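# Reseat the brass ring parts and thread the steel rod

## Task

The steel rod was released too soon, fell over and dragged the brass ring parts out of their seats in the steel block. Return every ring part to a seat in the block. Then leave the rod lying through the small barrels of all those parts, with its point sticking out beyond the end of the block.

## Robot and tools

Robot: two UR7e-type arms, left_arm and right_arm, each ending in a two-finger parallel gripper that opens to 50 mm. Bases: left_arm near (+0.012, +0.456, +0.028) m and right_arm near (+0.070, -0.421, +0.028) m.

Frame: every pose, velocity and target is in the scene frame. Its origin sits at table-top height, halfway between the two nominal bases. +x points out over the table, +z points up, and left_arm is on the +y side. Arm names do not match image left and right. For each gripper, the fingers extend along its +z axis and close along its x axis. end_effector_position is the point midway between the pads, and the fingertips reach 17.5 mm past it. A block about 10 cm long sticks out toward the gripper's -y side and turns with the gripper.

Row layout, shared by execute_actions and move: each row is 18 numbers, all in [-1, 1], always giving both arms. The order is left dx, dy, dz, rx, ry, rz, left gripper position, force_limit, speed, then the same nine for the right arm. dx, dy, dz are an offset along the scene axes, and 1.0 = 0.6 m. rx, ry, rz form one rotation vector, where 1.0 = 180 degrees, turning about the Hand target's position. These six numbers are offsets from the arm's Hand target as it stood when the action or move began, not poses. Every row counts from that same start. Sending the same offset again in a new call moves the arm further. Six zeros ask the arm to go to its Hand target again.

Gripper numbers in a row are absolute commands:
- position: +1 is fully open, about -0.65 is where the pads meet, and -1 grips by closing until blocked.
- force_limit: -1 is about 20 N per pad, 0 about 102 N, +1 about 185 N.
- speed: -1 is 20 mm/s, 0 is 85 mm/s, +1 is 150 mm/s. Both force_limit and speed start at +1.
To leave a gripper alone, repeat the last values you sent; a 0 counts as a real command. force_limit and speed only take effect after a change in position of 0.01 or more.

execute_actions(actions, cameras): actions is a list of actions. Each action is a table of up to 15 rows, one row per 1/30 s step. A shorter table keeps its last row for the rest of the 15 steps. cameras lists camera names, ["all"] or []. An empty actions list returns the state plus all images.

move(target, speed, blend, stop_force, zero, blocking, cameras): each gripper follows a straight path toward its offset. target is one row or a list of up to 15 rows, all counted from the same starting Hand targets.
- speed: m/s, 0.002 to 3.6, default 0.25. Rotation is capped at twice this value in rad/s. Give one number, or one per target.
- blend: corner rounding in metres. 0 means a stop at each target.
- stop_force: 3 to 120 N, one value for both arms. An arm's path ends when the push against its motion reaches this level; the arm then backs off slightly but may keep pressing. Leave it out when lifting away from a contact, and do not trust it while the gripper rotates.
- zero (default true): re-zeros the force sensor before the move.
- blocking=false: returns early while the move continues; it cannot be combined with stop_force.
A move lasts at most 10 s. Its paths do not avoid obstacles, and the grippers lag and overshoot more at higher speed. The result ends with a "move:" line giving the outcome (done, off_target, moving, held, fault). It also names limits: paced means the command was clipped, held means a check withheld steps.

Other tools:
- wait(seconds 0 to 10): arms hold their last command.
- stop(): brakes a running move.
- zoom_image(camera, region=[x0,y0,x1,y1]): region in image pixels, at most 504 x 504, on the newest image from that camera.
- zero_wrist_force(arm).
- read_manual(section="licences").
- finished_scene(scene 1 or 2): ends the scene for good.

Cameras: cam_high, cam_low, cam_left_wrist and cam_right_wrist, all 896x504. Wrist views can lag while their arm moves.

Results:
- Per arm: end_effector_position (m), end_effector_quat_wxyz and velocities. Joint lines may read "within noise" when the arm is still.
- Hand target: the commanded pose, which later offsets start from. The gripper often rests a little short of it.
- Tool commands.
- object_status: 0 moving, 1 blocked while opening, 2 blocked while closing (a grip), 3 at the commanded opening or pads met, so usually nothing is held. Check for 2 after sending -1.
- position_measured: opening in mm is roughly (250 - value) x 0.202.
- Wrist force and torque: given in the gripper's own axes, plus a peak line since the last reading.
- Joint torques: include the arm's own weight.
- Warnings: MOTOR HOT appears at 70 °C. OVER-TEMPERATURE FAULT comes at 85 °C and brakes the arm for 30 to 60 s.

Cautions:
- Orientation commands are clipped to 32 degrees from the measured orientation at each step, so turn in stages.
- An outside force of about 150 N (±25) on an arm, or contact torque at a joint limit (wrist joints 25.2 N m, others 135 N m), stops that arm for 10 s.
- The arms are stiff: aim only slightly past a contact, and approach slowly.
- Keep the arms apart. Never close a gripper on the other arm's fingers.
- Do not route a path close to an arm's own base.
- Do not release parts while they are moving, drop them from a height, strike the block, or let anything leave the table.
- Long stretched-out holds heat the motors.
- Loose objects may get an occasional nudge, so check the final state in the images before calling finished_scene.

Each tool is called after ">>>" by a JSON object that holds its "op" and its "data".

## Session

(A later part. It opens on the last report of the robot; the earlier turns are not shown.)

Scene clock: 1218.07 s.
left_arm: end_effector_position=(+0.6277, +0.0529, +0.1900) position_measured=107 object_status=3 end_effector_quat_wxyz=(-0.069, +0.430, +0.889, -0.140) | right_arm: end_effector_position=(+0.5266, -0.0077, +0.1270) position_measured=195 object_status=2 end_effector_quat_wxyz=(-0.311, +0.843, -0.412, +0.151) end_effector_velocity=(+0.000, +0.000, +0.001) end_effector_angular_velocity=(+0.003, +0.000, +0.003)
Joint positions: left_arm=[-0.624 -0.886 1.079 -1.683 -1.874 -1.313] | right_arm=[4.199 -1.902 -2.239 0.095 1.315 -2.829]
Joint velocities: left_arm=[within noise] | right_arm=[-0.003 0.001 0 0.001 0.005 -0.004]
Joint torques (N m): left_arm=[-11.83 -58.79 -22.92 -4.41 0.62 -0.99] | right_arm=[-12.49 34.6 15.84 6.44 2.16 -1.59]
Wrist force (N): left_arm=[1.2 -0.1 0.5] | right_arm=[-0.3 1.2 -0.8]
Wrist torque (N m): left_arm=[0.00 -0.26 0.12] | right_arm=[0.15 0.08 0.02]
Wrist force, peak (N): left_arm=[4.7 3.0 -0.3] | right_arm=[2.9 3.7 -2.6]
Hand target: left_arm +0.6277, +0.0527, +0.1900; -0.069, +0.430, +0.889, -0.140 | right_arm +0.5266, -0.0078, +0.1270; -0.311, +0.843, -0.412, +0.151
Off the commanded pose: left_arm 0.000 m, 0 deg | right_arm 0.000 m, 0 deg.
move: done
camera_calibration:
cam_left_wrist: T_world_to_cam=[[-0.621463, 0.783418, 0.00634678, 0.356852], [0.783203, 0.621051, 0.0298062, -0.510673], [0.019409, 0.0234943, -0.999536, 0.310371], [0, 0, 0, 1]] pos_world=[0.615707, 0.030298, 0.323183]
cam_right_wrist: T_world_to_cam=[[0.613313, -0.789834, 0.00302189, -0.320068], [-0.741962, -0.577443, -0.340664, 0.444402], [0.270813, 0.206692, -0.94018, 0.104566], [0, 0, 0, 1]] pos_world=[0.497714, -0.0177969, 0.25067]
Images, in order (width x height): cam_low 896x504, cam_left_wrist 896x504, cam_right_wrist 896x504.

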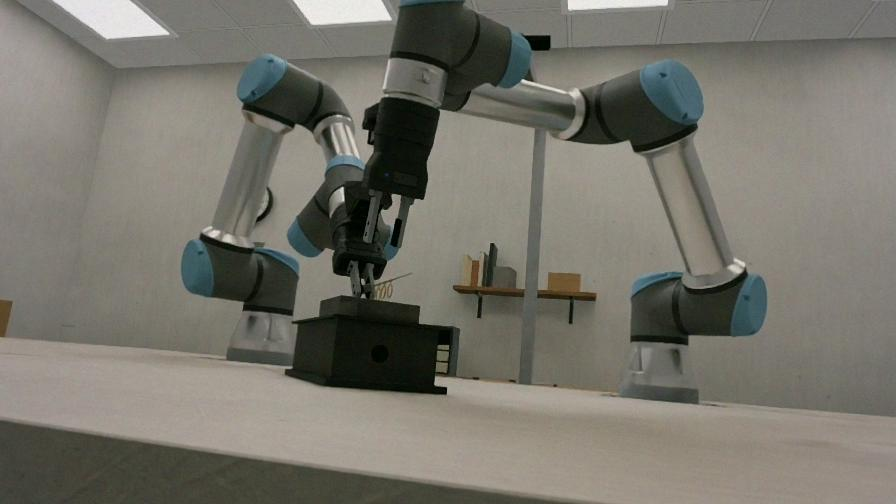

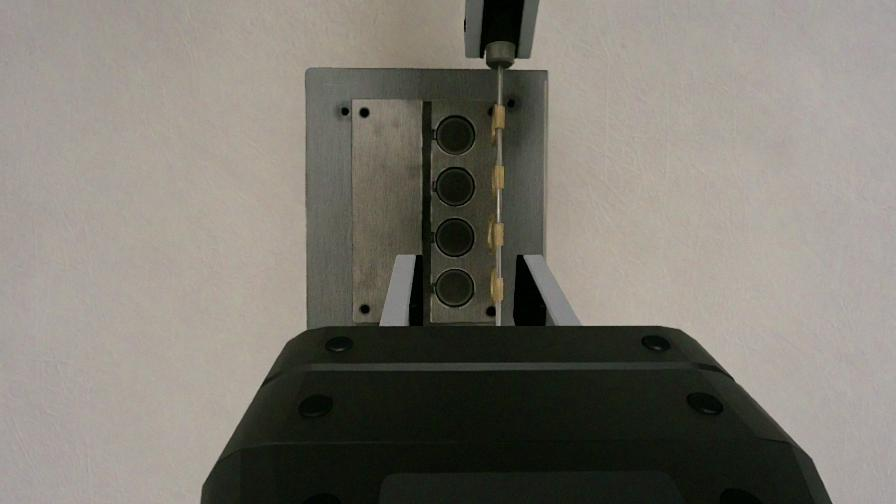

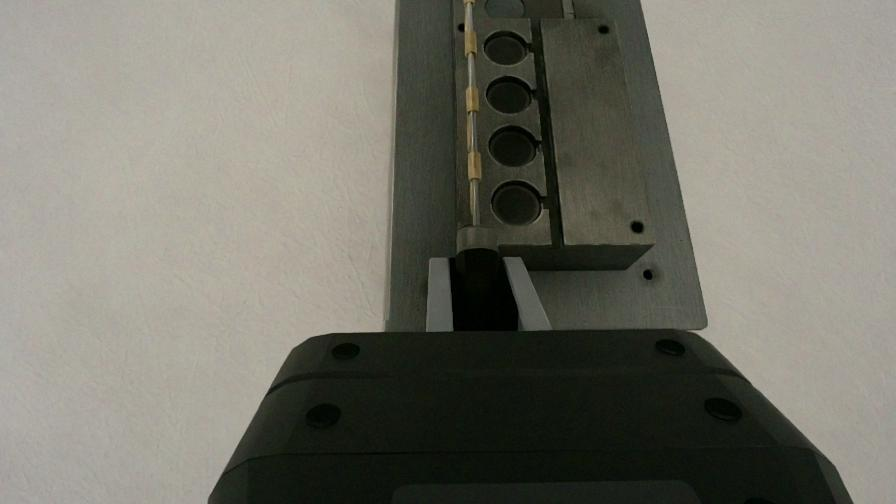

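>>> {"op": "move", "data": {"target": [[0,0,0,0,0,0,0.3,-0.85,0,0.0019,0.0015,0,0,0,0,-1,0.3,-1],[0,0,0,0,0,0,0.3,-0.85,0,0.0019,0.0015,-0.0068,0,0,0,-1,0.3,-1],[0,0,0,0,0,0,0.3,-0.85,0,0.005,-0.0024,-0.0073,0,0,0,-1,0.3,-1],[0,0,0,0,0,0,0.3,-0.85,0,0.0081,-0.0064,-0.0085,0,0,0,-1,0.3,-1],[0,0,0,0,0,0,0.3,-0.85,0,0.0111,-0.0103,-0.0103,0,0,0,-1,0.3,-1]], "speed": 0.012, "blend": [0.0005,0.0005,0.001,0.001,0], "cameras": ["cam_left_wrist","cam_right_wrist","cam_low"]}}

>>> {"op": "zoom_image", "data": {"camera": "cam_left_wrist", "region": [400, 40, 560, 320]}}

>>> {"op": "zoom_image", "data": {"camera": "cam_right_wrist", "region": [400, 0, 560, 260]}}

Scene clock: 1246.90 s.
left_arm: end_effector_position=(+0.6277, +0.0527, +0.1900) position_measured=107 object_status=3 end_effector_quat_wxyz=(-0.069, +0.430, +0.889, -0.140) | right_arm: end_effector_position=(+0.5334, -0.0141, +0.1208) position_measured=195 object_status=2 end_effector_quat_wxyz=(-0.311, +0.843, -0.412, +0.151)
Joint positions: left_arm=[-0.624 -0.886 1.079 -1.684 -1.874 -1.313] | right_arm=[4.178 -1.92 -2.24 0.118 1.328 -2.846]
Joint torques (N m): left_arm=[-10.15 -42.6 -38.17 -4.76 -3.2 1.12] | right_arm=[7.23 24.64 9.09 2.63 1.03 0.47]
Wrist force (N): left_arm=[1.1 0.1 0.5] | right_arm=[0.6 -2.2 -5.3]
Wrist torque (N m): left_arm=[0.04 -0.25 0.12] | right_arm=[0.27 0.08 0.08]
Wrist force, peak (N): left_arm=[1.4 -0.1 0.7] | right_arm=[0.5 -2.1 -5.5]
Hand target: left_arm +0.6277, +0.0527, +0.1900; -0.069, +0.430, +0.889, -0.140 | right_arm +0.5333, -0.0140, +0.1208; -0.311, +0.843, -0.412, +0.151
Off the commanded pose: left_arm 0.000 m, 0 deg | right_arm 0.000 m, 0 deg.
move: done
camera_calibration:
cam_left_wrist: T_world_to_cam=[[-0.621347, 0.783511, 0.0061336, 0.356924], [0.783292, 0.620941, 0.0297579, -0.510647], [0.019507, 0.0232944, -0.999538, 0.31032], [0, 0, 0, 1]] pos_world=[0.615706, 0.0301987, 0.323183]
cam_right_wrist: T_world_to_cam=[[0.613298, -0.789846, 0.00284674, -0.329146], [-0.741969, -0.577351, -0.340806, 0.443739], [0.270828, 0.206904, -0.940129, 0.0981826], [0, 0, 0, 1]] pos_world=[0.504514, -0.0240959, 0.24447]
Images, in order (width x height): cam_low 896x504, cam_left_wrist 896x504, cam_right_wrist 896x504.

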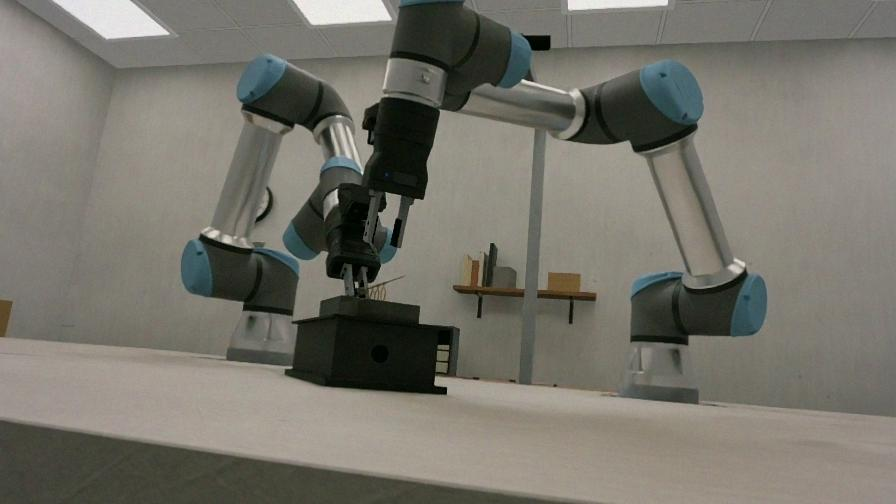

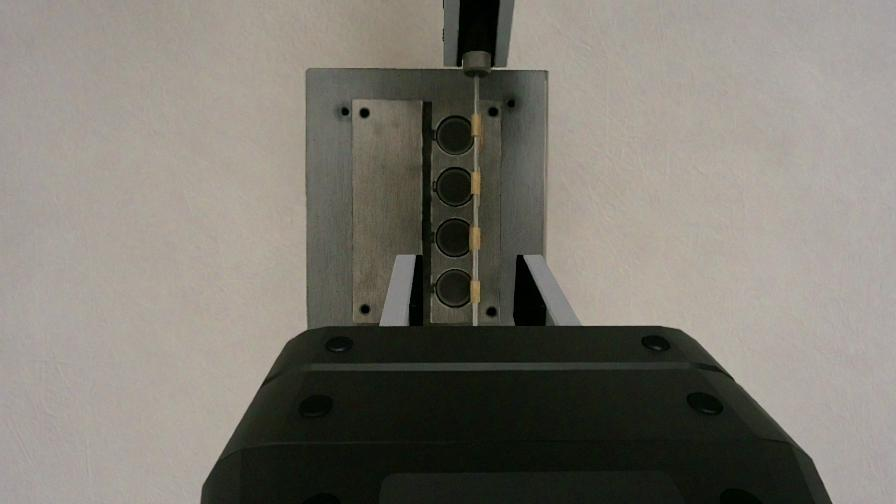

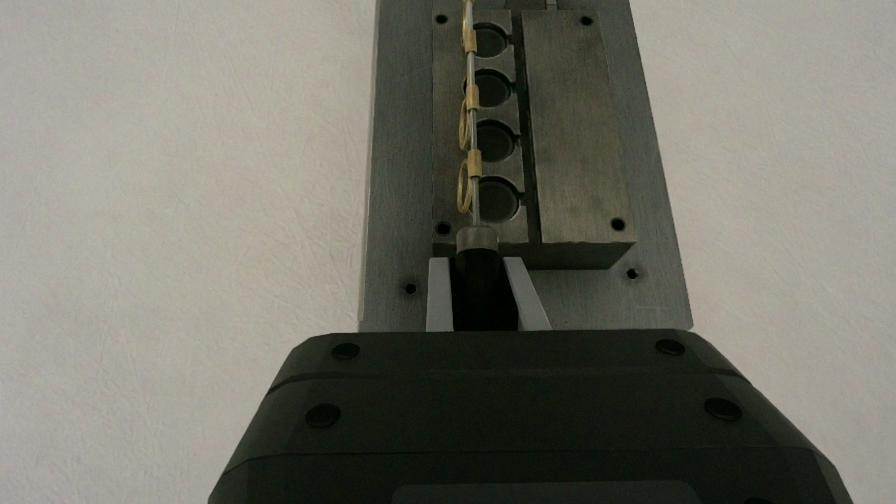

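Scaled by 1.800.

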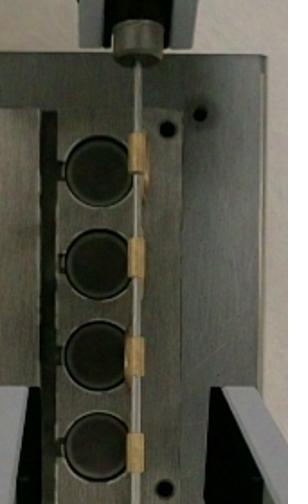

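Scaled by 1.938.

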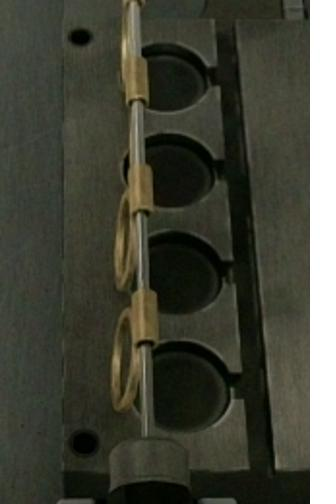

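>>> {"op": "move", "data": {"target": [[0,0,0,0,0,0,0.3,-0.85,0,0,0,0.0103,-0.001,0.0013,0,-1,0.3,-1],[0,0,0,0,0,0,0.3,-0.85,0,-0.0103,0.0131,0.0103,-0.001,0.0013,0,-1,0.3,-1]], "speed": 0.03, "blend": [0.001,0]}}

>>> {"op": "move", "data": {"target": [0,0,0,0,0,0,0.3,-0.85,0,0,0,-0.0133,0,0,0,-1,0.3,-1], "speed": 0.006, "stop_force": 3, "cameras": ["cam_left_wrist","cam_right_wrist","cam_low"]}}

>>> {"op": "zoom_image", "data": {"camera": "cam_left_wrist", "region": [400, 40, 560, 320]}}

>>> {"op": "zoom_image", "data": {"camera": "cam_low", "region": [350, 260, 420, 320]}}

Scene clock: 1270.27 s.
left_arm: end_effector_position=(+0.6277, +0.0527, +0.1900) position_measured=107 object_status=3 end_effector_quat_wxyz=(-0.069, +0.430, +0.889, -0.140) | right_arm: end_effector_position=(+0.5270, -0.0060, +0.1270) position_measured=195 object_status=2 end_effector_quat_wxyz=(-0.309, +0.844, -0.412, +0.150) end_effector_velocity=(+0.001, -0.001, +0.001) end_effector_angular_velocity=(+0.001, -0.002, +0.002)
Joint positions: left_arm=[-0.624 -0.886 1.079 -1.684 -1.874 -1.313] | right_arm=[4.2 -1.902 -2.232 0.083 1.316 -2.827]
Joint velocities: left_arm=[within noise] | right_arm=[-0.004 0.002 0 0.001 0.002 -0.005]
Joint torques (N m): left_arm=[-9.8 -42.66 -37.16 -4.74 -2.95 0.28] | right_arm=[-12.48 20.93 18.49 4.87 1.82 -1.61]
Wrist force (N): left_arm=[1.0 0.0 0.4] | right_arm=[-0.5 1.1 -0.8]
Wrist torque (N m): left_arm=[0.02 -0.23 0.12] | right_arm=[0.14 0.11 -0.02]
Wrist force, peak (N): left_arm=[1.4 -0.1 0.7] | right_arm=[0.6 -2.8 -6.2]
Hand target: left_arm +0.6277, +0.0527, +0.1900; -0.069, +0.430, +0.889, -0.140 | right_arm +0.5271, -0.0061, +0.1270; -0.309, +0.844, -0.412, +0.150
Off the commanded pose: left_arm 0.000 m, 0 deg | right_arm 0.000 m, 0 deg.
move: done

Scene clock: 1272.33 s.
left_arm: end_effector_position=(+0.6277, +0.0527, +0.1900) position_measured=107 object_status=3 end_effector_quat_wxyz=(-0.069, +0.430, +0.889, -0.140) | right_arm: end_effector_position=(+0.5271, -0.0061, +0.1215) position_measured=195 object_status=2 end_effector_quat_wxyz=(-0.309, +0.844, -0.412, +0.150)
Joint positions: left_arm=[-0.624 -0.886 1.079 -1.684 -1.874 -1.313] | right_arm=[4.199 -1.916 -2.235 0.1 1.316 -2.827]
Joint torques (N m): left_arm=[-10.31 -42.98 -37.42 -4.78 -2.82 -0.04] | right_arm=[-11.57 44.58 21.78 1.53 1.99 -1.38]
Wrist force (N): left_arm=[1.0 -0.1 0.7] | right_arm=[-0.3 -1.1 -3.9]
Wrist torque (N m): left_arm=[0.01 -0.23 0.12] | right_arm=[0.24 0.08 0.00]
Wrist force, peak (N): left_arm=[1.4 -0.2 0.8] | right_arm=[-0.2 -2.1 -5.4]
Hand target: left_arm +0.6277, +0.0527, +0.1900; -0.069, +0.430, +0.889, -0.140 | right_arm +0.5271, -0.0061, +0.1215; -0.309, +0.844, -0.412, +0.150 (not the last commanded pose)
Off the commanded pose: left_arm 0.000 m, 0 deg | right_arm 0.003 m, 0 deg.
move: contact (right_arm)
camera_calibration:
cam_left_wrist: T_world_to_cam=[[-0.621347, 0.783511, 0.0061336, 0.356924], [0.783292, 0.620941, 0.0297579, -0.510647], [0.019507, 0.0232944, -0.999538, 0.31032], [0, 0, 0, 1]] pos_world=[0.615706, 0.0301987, 0.323183]
cam_right_wrist: T_world_to_cam=[[0.613323, -0.789827, 0.00282933, -0.319043], [-0.743363, -0.578446, -0.335876, 0.443981], [0.26692, 0.203897, -0.941902, 0.101226], [0, 0, 0, 1]] pos_world=[0.498696, -0.0158097, 0.24537]
Images, in order (width x height): cam_low 896x504, cam_left_wrist 896x504, cam_right_wrist 896x504.

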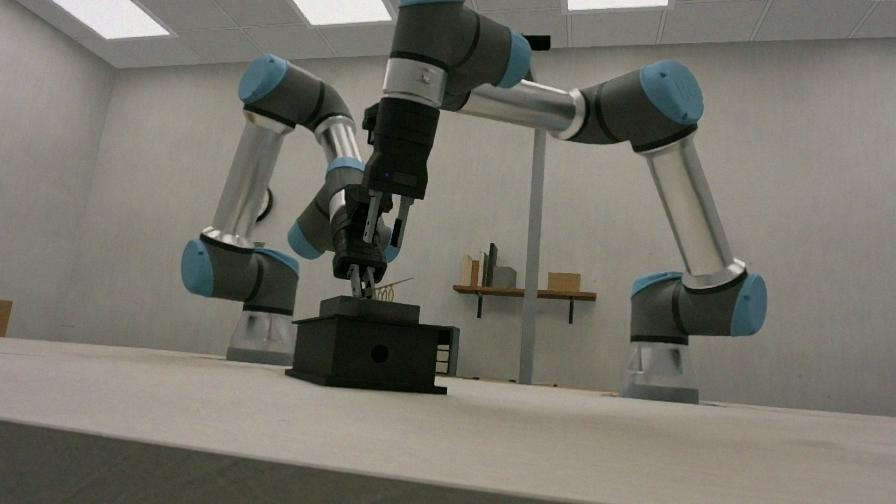

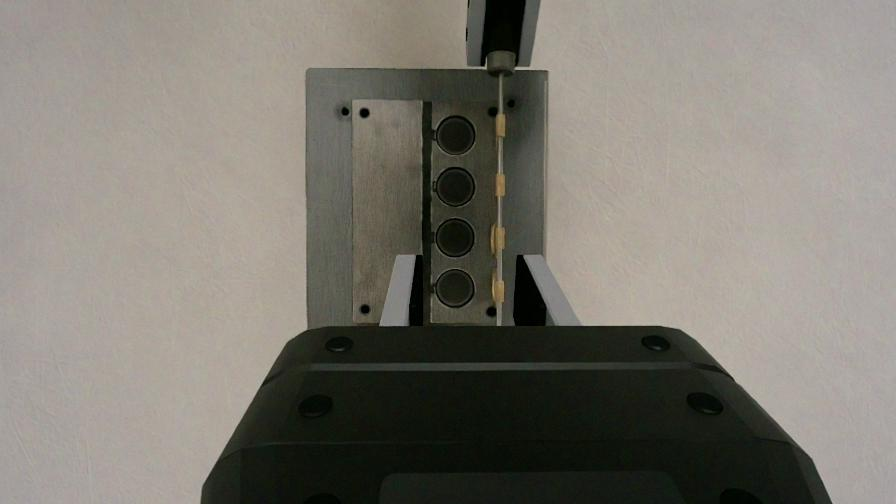

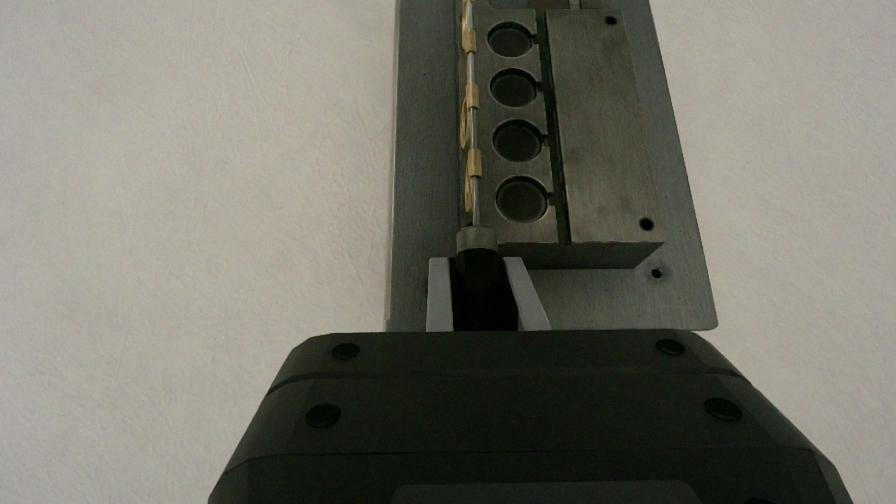

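Scaled by 1.800.

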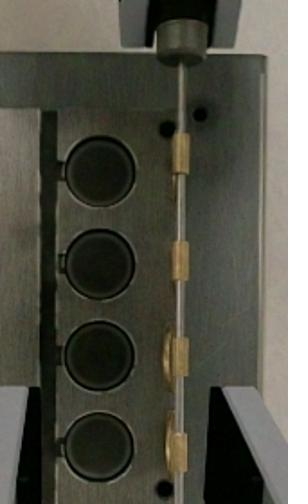

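Scaled by 7.200.

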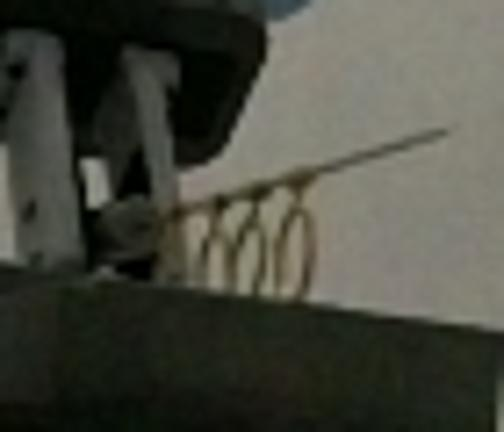

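>>> {"op": "move", "data": {"target": [0,0,0,0,0,0,0.3,-0.85,0,0.0041,-0.0053,0,0,0,0,-1,0.3,-1], "speed": 0.01, "cameras": ["cam_left_wrist","cam_low"]}}

>>> {"op": "zoom_image", "data": {"camera": "cam_left_wrist", "region": [400, 40, 560, 320]}}

>>> {"op": "zoom_image", "data": {"camera": "cam_low", "region": [350, 260, 420, 320]}}

Scene clock: 1279.90 s.
left_arm: end_effector_position=(+0.6277, +0.0527, +0.1900) position_measured=107 object_status=3 end_effector_quat_wxyz=(-0.069, +0.430, +0.889, -0.140) | right_arm: end_effector_position=(+0.5296, -0.0093, +0.1215) position_measured=195 object_status=2 end_effector_quat_wxyz=(-0.309, +0.844, -0.412, +0.150)
Joint positions: left_arm=[-0.624 -0.886 1.079 -1.684 -1.874 -1.313] | right_arm=[4.19 -1.916 -2.236 0.103 1.322 -2.835]
Joint torques (N m): left_arm=[-9.51 -43.11 -35.92 -4.69 -2.65 -0.72] | right_arm=[2.1 47.21 10.78 6.09 0.8 -0.01]
Wrist force (N): left_arm=[1.3 0.1 0.6] | right_arm=[-0.3 1.1 -0.8]
Wrist torque (N m): left_arm=[0.04 -0.28 0.13] | right_arm=[0.14 0.08 0.05]
Wrist force, peak (N): left_arm=[1.3 -0.2 0.8] | right_arm=[-0.3 -1.3 -4.1]
Hand target: left_arm +0.6277, +0.0527, +0.1900; -0.069, +0.430, +0.889, -0.140 | right_arm +0.5296, -0.0093, +0.1215; -0.309, +0.844, -0.412, +0.150
Off the commanded pose: left_arm 0.000 m, 0 deg | right_arm 0.000 m, 0 deg.
move: done
camera_calibration:
cam_left_wrist: T_world_to_cam=[[-0.621347, 0.783511, 0.0061336, 0.356924], [0.783292, 0.620941, 0.0297579, -0.510647], [0.019507, 0.0232944, -0.999538, 0.31032], [0, 0, 0, 1]] pos_world=[0.615706, 0.0301987, 0.323183]
Images, in order (width x height): cam_low 896x504, cam_left_wrist 896x504.

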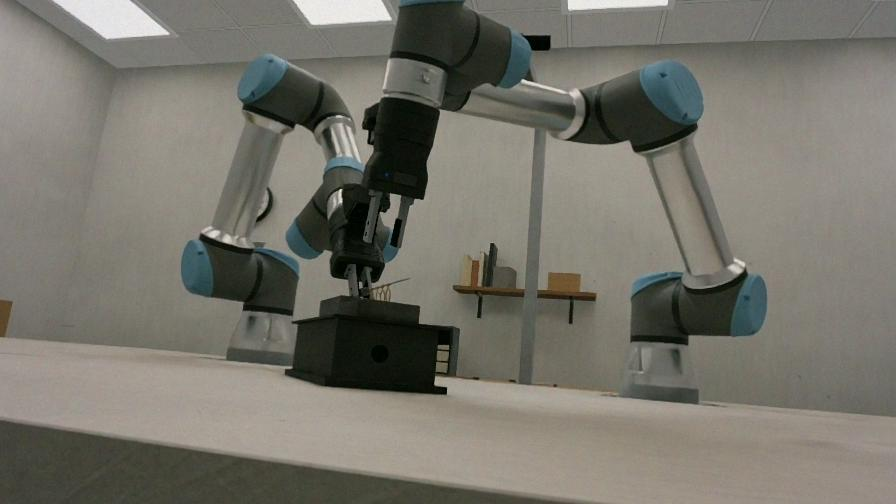

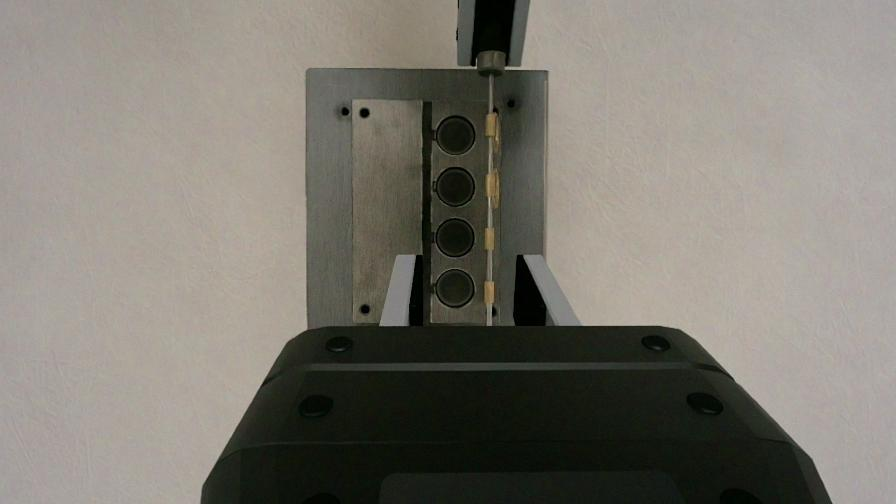

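Scaled by 1.800.

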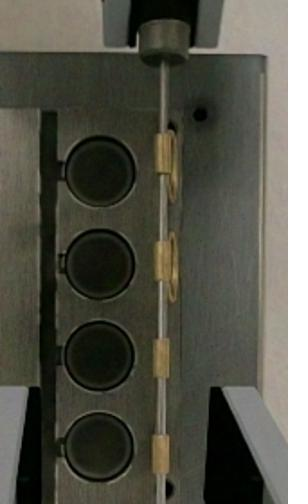

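Scaled by 7.200.

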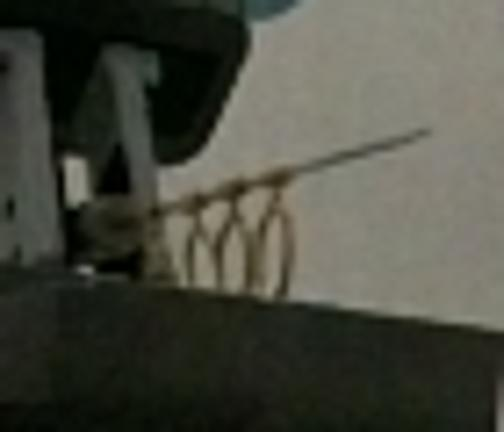

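>>> {"op": "move", "data": {"target": [[0,0,0,0,0,0,0.3,-0.85,0,0.0031,-0.0039,-0.0007,-0.001,0.0013,0,-1,0.3,-1],[0,0,0,0,0,0,0.3,-0.85,0,0.0062,-0.0079,-0.0028,-0.001,0.0013,0,-1,0.3,-1]], "speed": 0.01, "blend": [0.0005,0], "cameras": ["cam_left_wrist","cam_low"]}}

>>> {"op": "zoom_image", "data": {"camera": "cam_left_wrist", "region": [400, 40, 560, 320]}}

>>> {"op": "zoom_image", "data": {"camera": "cam_low", "region": [350, 260, 420, 320]}}

Scene clock: 1289.77 s.
left_arm: end_effector_position=(+0.6277, +0.0527, +0.1900) position_measured=107 object_status=3 end_effector_quat_wxyz=(-0.069, +0.430, +0.889, -0.140) | right_arm: end_effector_position=(+0.5333, -0.0141, +0.1198) position_measured=195 object_status=2 end_effector_quat_wxyz=(-0.307, +0.845, -0.413, +0.149)
Joint positions: left_arm=[-0.624 -0.886 1.079 -1.684 -1.874 -1.313] | right_arm=[4.177 -1.918 -2.236 0.102 1.332 -2.845]
Joint torques (N m): left_arm=[-9.81 -42.95 -36.12 -4.63 -2.43 -1.22] | right_arm=[3.68 24.5 9.12 4.1 1.09 -0.01]
Wrist force (N): left_arm=[0.9 0.0 0.4] | right_arm=[0.3 -0.1 -2.3]
Wrist torque (N m): left_arm=[0.02 -0.22 0.13] | right_arm=[0.31 0.11 0.10]
Wrist force, peak (N): left_arm=[1.3 0.0 0.8] | right_arm=[0.2 -0.1 -2.3]
Hand target: left_arm +0.6277, +0.0527, +0.1900; -0.069, +0.430, +0.889, -0.140 | right_arm +0.5333, -0.0140, +0.1198; -0.307, +0.845, -0.413, +0.149
Off the commanded pose: left_arm 0.000 m, 0 deg | right_arm 0.000 m, 0 deg.
move: done
camera_calibration:
cam_left_wrist: T_world_to_cam=[[-0.621347, 0.783511, 0.0061336, 0.356924], [0.783292, 0.620941, 0.0297579, -0.510647], [0.019507, 0.0232944, -0.999538, 0.31032], [0, 0, 0, 1]] pos_world=[0.615706, 0.0301987, 0.323183]
Images, in order (width x height): cam_low 896x504, cam_left_wrist 896x504.

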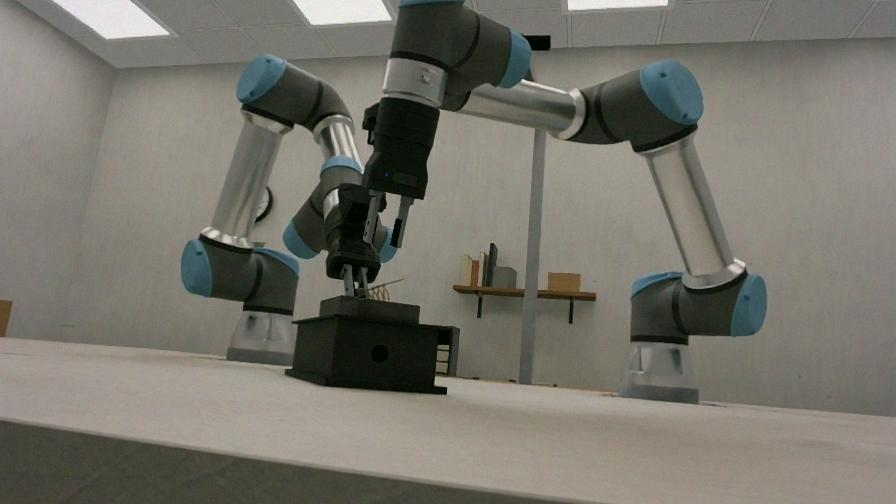

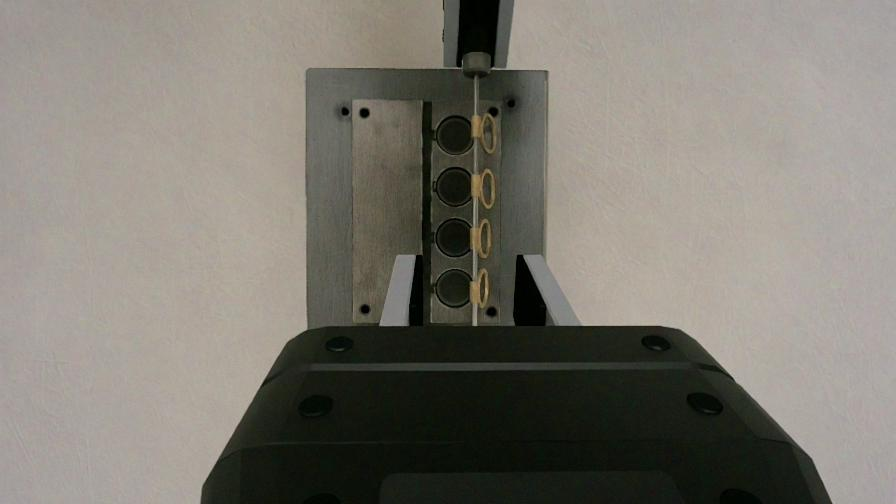

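Scaled by 1.800.

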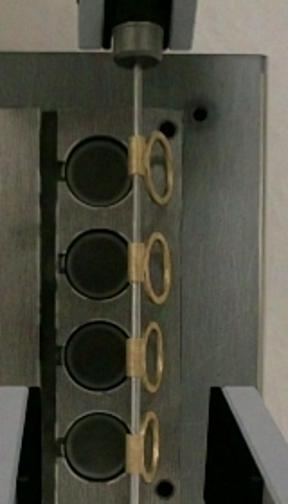

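Scaled by 7.200.

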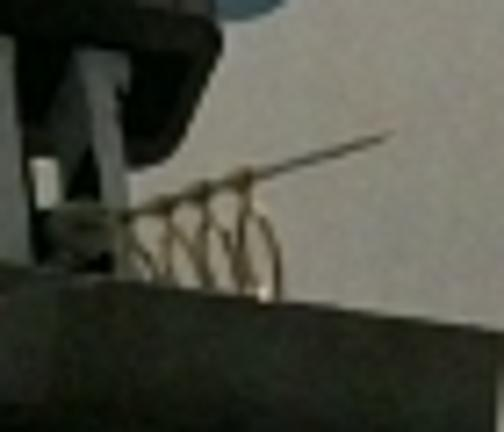

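>>> {"op": "move", "data": {"target": [[0,0,0,0,0,0,0.3,-0.85,0,0.0031,-0.0039,-0.0027,0,0,0,-1,0.3,-1],[0,0,0,0,0,0,0.3,-0.85,0,0.0062,-0.0079,-0.0065,0,0,0,-1,0.3,-1],[0,0,0,0,0,0,0.3,-0.85,0,0.0087,-0.0112,-0.011,0,0,0,-1,0.3,-1]], "speed": 0.012, "blend": [0.001,0.001,0], "cameras": ["cam_left_wrist","cam_low"]}}

>>> {"op": "zoom_image", "data": {"camera": "cam_left_wrist", "region": [400, 40, 560, 320]}}

>>> {"op": "zoom_image", "data": {"camera": "cam_low", "region": [350, 260, 420, 320]}}

Scene clock: 1315.93 s.
left_arm: end_effector_position=(+0.6277, +0.0527, +0.1900) position_measured=107 object_status=3 end_effector_quat_wxyz=(-0.069, +0.430, +0.889, -0.140) | right_arm: end_effector_position=(+0.5385, -0.0208, +0.1131) position_measured=195 object_status=2 end_effector_quat_wxyz=(-0.307, +0.845, -0.413, +0.149)
Joint positions: left_arm=[-0.624 -0.886 1.079 -1.684 -1.874 -1.313] | right_arm=[4.158 -1.935 -2.24 0.127 1.343 -2.859]
Joint torques (N m): left_arm=[-9.59 -43.19 -34.85 -4.61 -2.23 -1.16] | right_arm=[4.04 42.13 13.36 2.32 0.33 0.64]
Wrist force (N): left_arm=[1.0 0.1 0.5] | right_arm=[-0.5 1.2 -0.8]
Wrist torque (N m): left_arm=[0.04 -0.24 0.12] | right_arm=[0.15 0.11 0.05]
Wrist force, peak (N): left_arm=[1.5 -0.1 0.6] | right_arm=[2.7 -1.4 -4.1]
Hand target: left_arm +0.6277, +0.0527, +0.1900; -0.069, +0.430, +0.889, -0.140 | right_arm +0.5385, -0.0207, +0.1132; -0.307, +0.845, -0.413, +0.149
Off the commanded pose: left_arm 0.000 m, 0 deg | right_arm 0.000 m, 0 deg.
move: done
camera_calibration:
cam_left_wrist: T_world_to_cam=[[-0.621347, 0.783511, 0.0061336, 0.356924], [0.783292, 0.620941, 0.0297579, -0.510647], [0.019507, 0.0232944, -0.999538, 0.31032], [0, 0, 0, 1]] pos_world=[0.615706, 0.0301987, 0.323183]
Images, in order (width x height): cam_low 896x504, cam_left_wrist 896x504.

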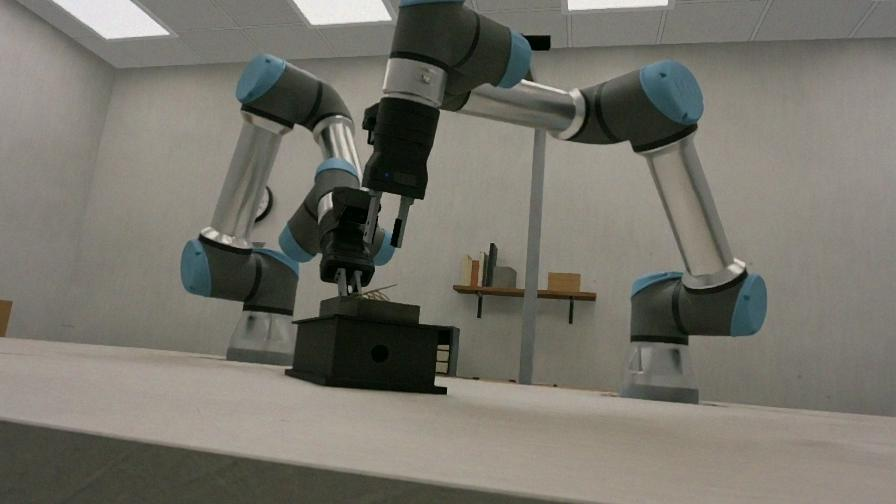

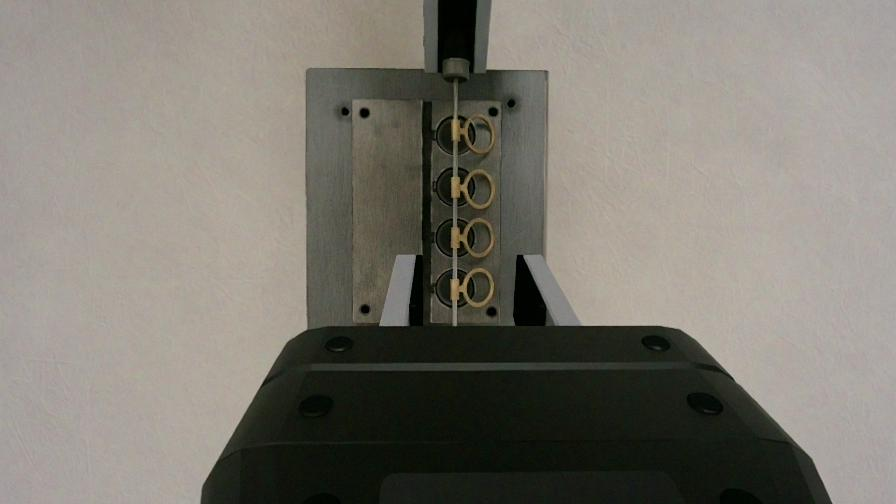

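Scaled by 1.800.

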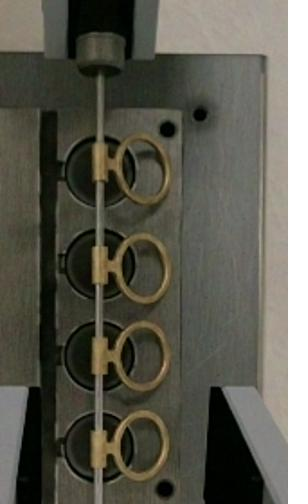

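Scaled by 7.200.

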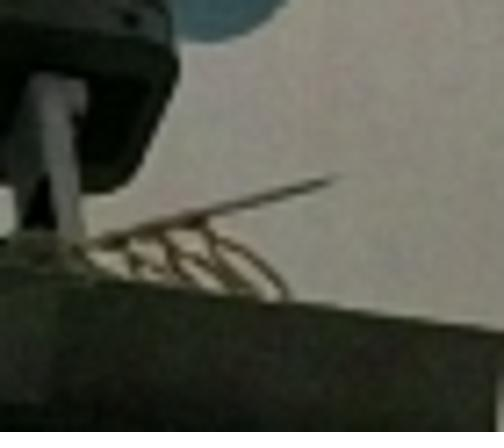

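>>> {"op": "move", "data": {"target": [[0,0,0,0,0,0,0.3,-0.85,0,0.0021,-0.0026,-0.005,0,0,0,-1,0.3,-1],[0,0,0,0,0,0,0.3,-0.85,0,0.0036,-0.0046,-0.0105,0,0,0,-1,0.3,-1],[0,0,0,0,0,0,0.3,-0.85,0,0.0088,-0.0143,-0.0145,0,0,0,-1,0.3,-1]], "speed": 0.012, "blend": [0.001,0.001,0], "cameras": ["cam_left_wrist","cam_right_wrist","cam_low"]}}

>>> {"op": "zoom_image", "data": {"camera": "cam_left_wrist", "region": [400, 90, 520, 210]}}

>>> {"op": "zoom_image", "data": {"camera": "cam_left_wrist", "region": [400, 205, 520, 325]}}

>>> {"op": "zoom_image", "data": {"camera": "cam_low", "region": [350, 260, 420, 320]}}

Scene clock: 1336.97 s.
left_arm: end_effector_position=(+0.6277, +0.0527, +0.1900) position_measured=107 object_status=3 end_effector_quat_wxyz=(-0.069, +0.430, +0.889, -0.140) | right_arm: end_effector_position=(+0.5438, -0.0294, +0.1045) position_measured=195 object_status=2 end_effector_quat_wxyz=(-0.307, +0.845, -0.413, +0.149)
Joint positions: left_arm=[-0.624 -0.886 1.079 -1.684 -1.874 -1.313] | right_arm=[4.137 -1.956 -2.248 0.16 1.356 -2.876]
Joint torques (N m): left_arm=[-9.59 -42.42 -35.11 -4.53 -1.99 -1.19] | right_arm=[6.28 27.92 13.67 4.45 0.69 0.46]
Wrist force (N): left_arm=[1.0 -0.1 0.6] | right_arm=[-0.4 1.0 -0.9]
Wrist torque (N m): left_arm=[0.01 -0.22 0.12] | right_arm=[0.12 0.09 0.04]
Wrist force, peak (N): left_arm=[1.5 0.1 0.7] | right_arm=[-0.6 1.1 -1.4]
Hand target: left_arm +0.6277, +0.0527, +0.1900; -0.069, +0.430, +0.889, -0.140 | right_arm +0.5438, -0.0293, +0.1045; -0.307, +0.845, -0.413, +0.149
Off the commanded pose: left_arm 0.000 m, 0 deg | right_arm 0.000 m, 0 deg.
move: done
camera_calibration:
cam_left_wrist: T_world_to_cam=[[-0.621347, 0.783511, 0.0061336, 0.356924], [0.783292, 0.620941, 0.0297579, -0.510647], [0.019507, 0.0232944, -0.999538, 0.31032], [0, 0, 0, 1]] pos_world=[0.615706, 0.0301987, 0.323183]
cam_right_wrist: T_world_to_cam=[[0.61337, -0.789791, 0.00273705, -0.347694], [-0.744721, -0.579514, -0.33099, 0.43744], [0.262999, 0.200981, -0.94363, 0.0876724], [0, 0, 0, 1]] pos_world=[0.515978, -0.0387232, 0.22847]
Images, in order (width x height): cam_low 896x504, cam_left_wrist 896x504, cam_right_wrist 896x504.

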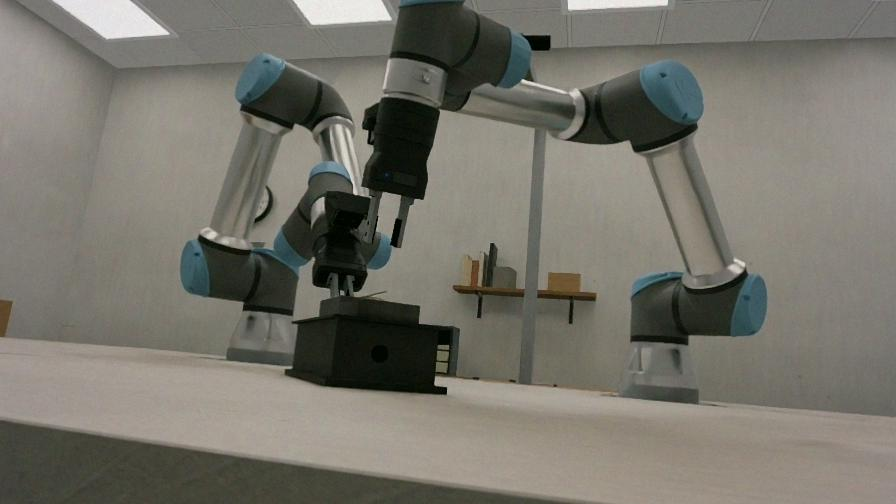

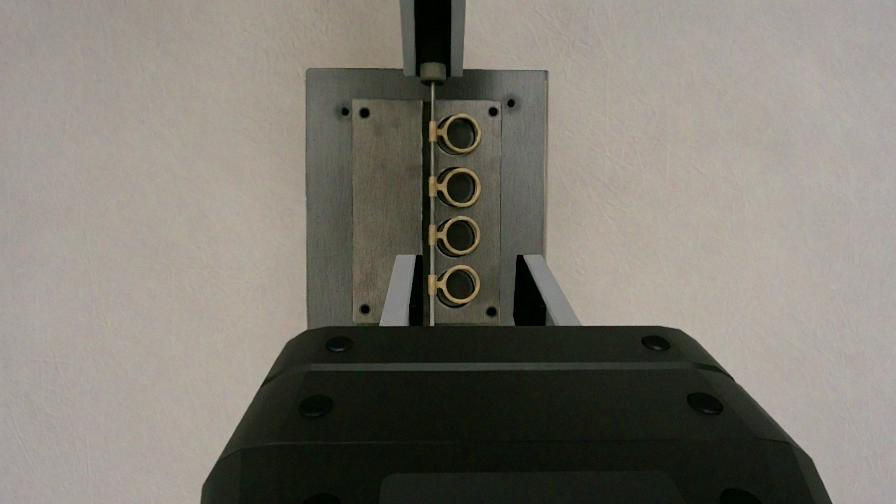

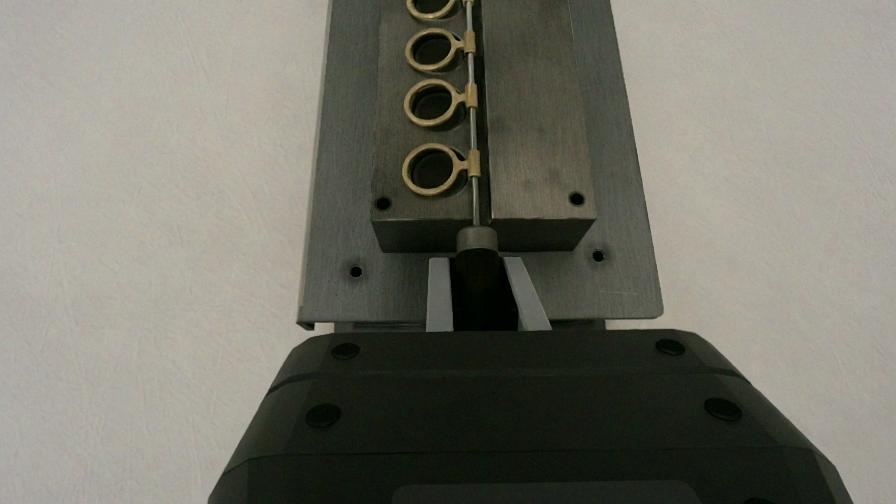

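Scaled by 4.200.

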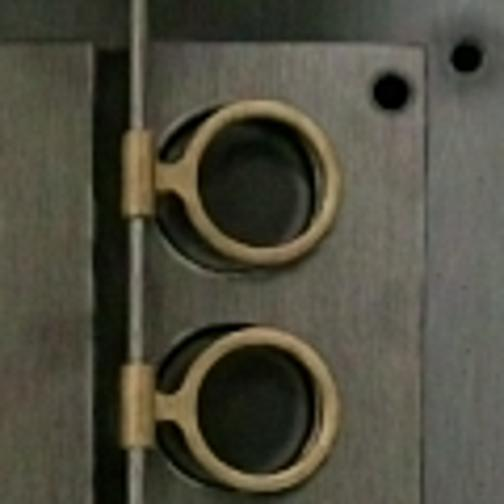

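Scaled by 4.200.

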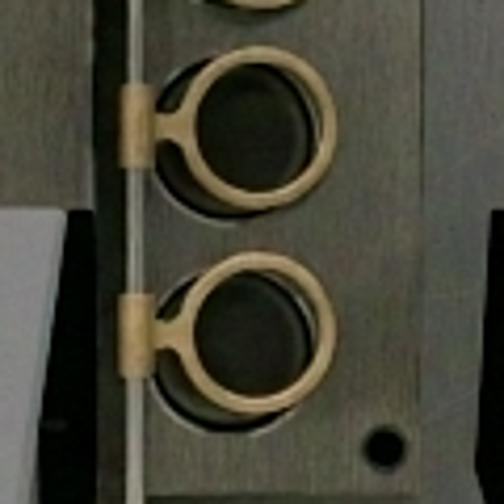

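Scaled by 7.200.

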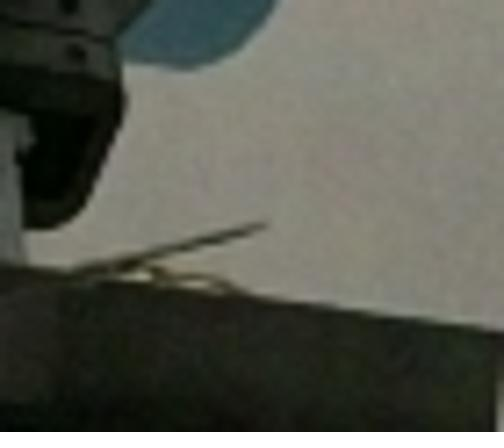

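>>> {"op": "move", "data": {"target": [[0,0,0,0,0,0,0.3,-0.85,0,0.0037,-0.0047,0,0,0,0,-1,0.3,-1],[0,0,0,0,0,0,0.3,-0.85,0,0.0037,-0.0047,-0.0033,0,0,0,-1,0.3,-1]], "speed": 0.012, "cameras": ["cam_left_wrist","cam_low"]}}

>>> {"op": "zoom_image", "data": {"camera": "cam_left_wrist", "region": [400, 90, 520, 210]}}

>>> {"op": "zoom_image", "data": {"camera": "cam_left_wrist", "region": [400, 205, 520, 325]}}

>>> {"op": "zoom_image", "data": {"camera": "cam_low", "region": [350, 260, 420, 320]}}

Scene clock: 1360.73 s.
left_arm: end_effector_position=(+0.6277, +0.0527, +0.1900) position_measured=107 object_status=3 end_effector_quat_wxyz=(-0.069, +0.430, +0.889, -0.140) | right_arm: end_effector_position=(+0.5460, -0.0322, +0.1024) position_measured=195 object_status=2 end_effector_quat_wxyz=(-0.307, +0.845, -0.413, +0.149)
Joint positions: left_arm=[-0.624 -0.886 1.079 -1.684 -1.874 -1.313] | right_arm=[4.129 -1.962 -2.249 0.168 1.361 -2.883]
Joint torques (N m): left_arm=[-9.33 -43.18 -34.3 -4.61 -1.93 -1.28] | right_arm=[8.37 44.61 11.57 2.23 -1.85 1.59]
Wrist force (N): left_arm=[1.2 0.0 0.6] | right_arm=[-0.2 1.0 -0.9]
Wrist torque (N m): left_arm=[0.03 -0.26 0.13] | right_arm=[0.13 0.08 0.05]
Wrist force, peak (N): left_arm=[1.2 0.0 0.9] | right_arm=[-0.4 1.2 -1.2]
Hand target: left_arm +0.6277, +0.0527, +0.1900; -0.069, +0.430, +0.889, -0.140 | right_arm +0.5460, -0.0321, +0.1026; -0.307, +0.845, -0.413, +0.149
Off the commanded pose: left_arm 0.000 m, 0 deg | right_arm 0.000 m, 0 deg.
move: done
camera_calibration:
cam_left_wrist: T_world_to_cam=[[-0.621347, 0.783511, 0.0061336, 0.356924], [0.783292, 0.620941, 0.0297579, -0.510647], [0.019507, 0.0232944, -0.999538, 0.31032], [0, 0, 0, 1]] pos_world=[0.615706, 0.0301987, 0.323183]
Images, in order (width x height): cam_low 896x504, cam_left_wrist 896x504.

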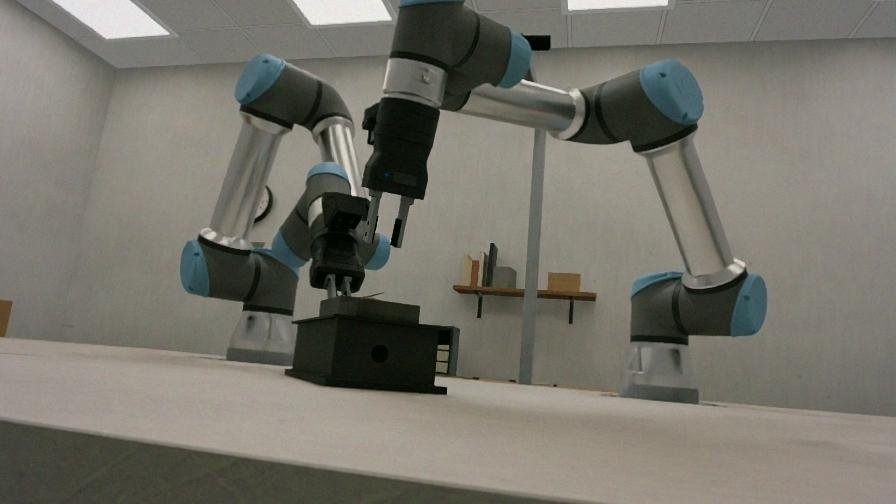

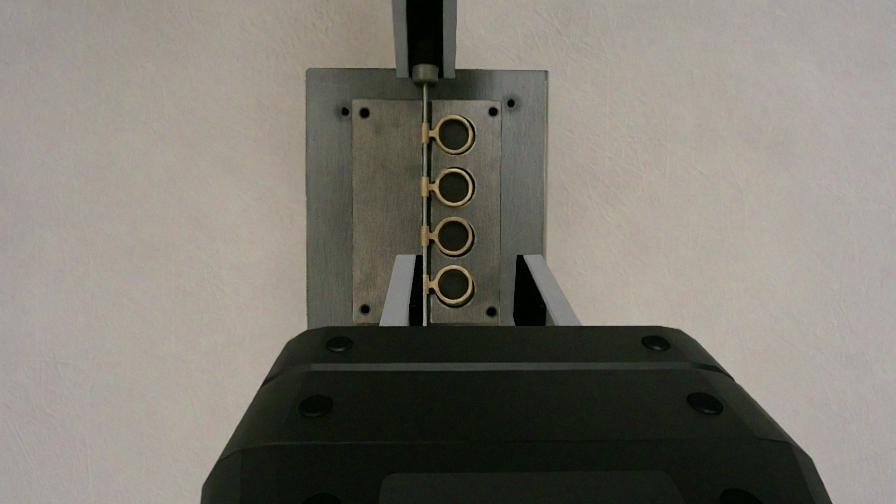

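Scaled by 4.200.

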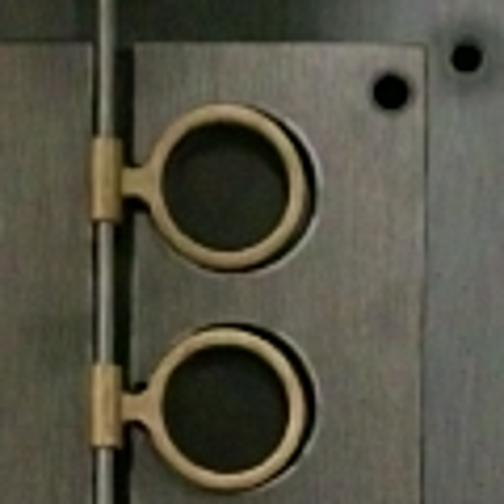

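Scaled by 4.200.

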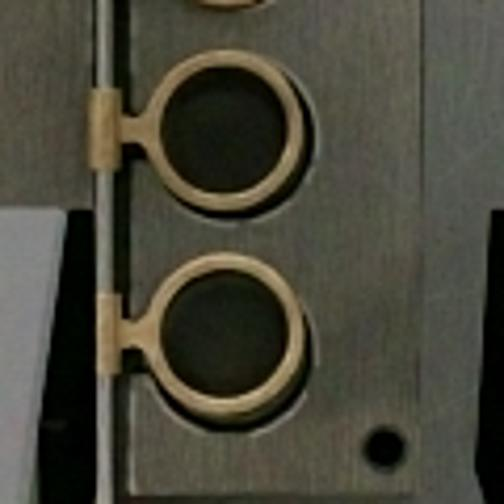

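Scaled by 7.200.

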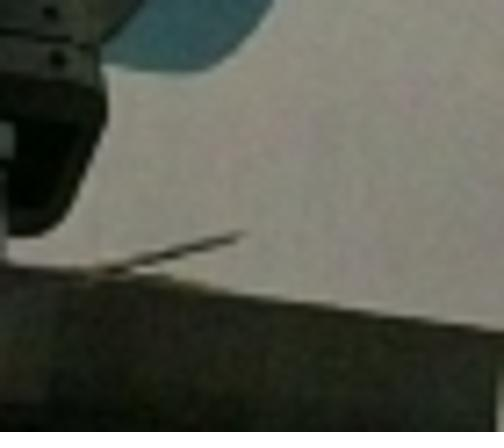

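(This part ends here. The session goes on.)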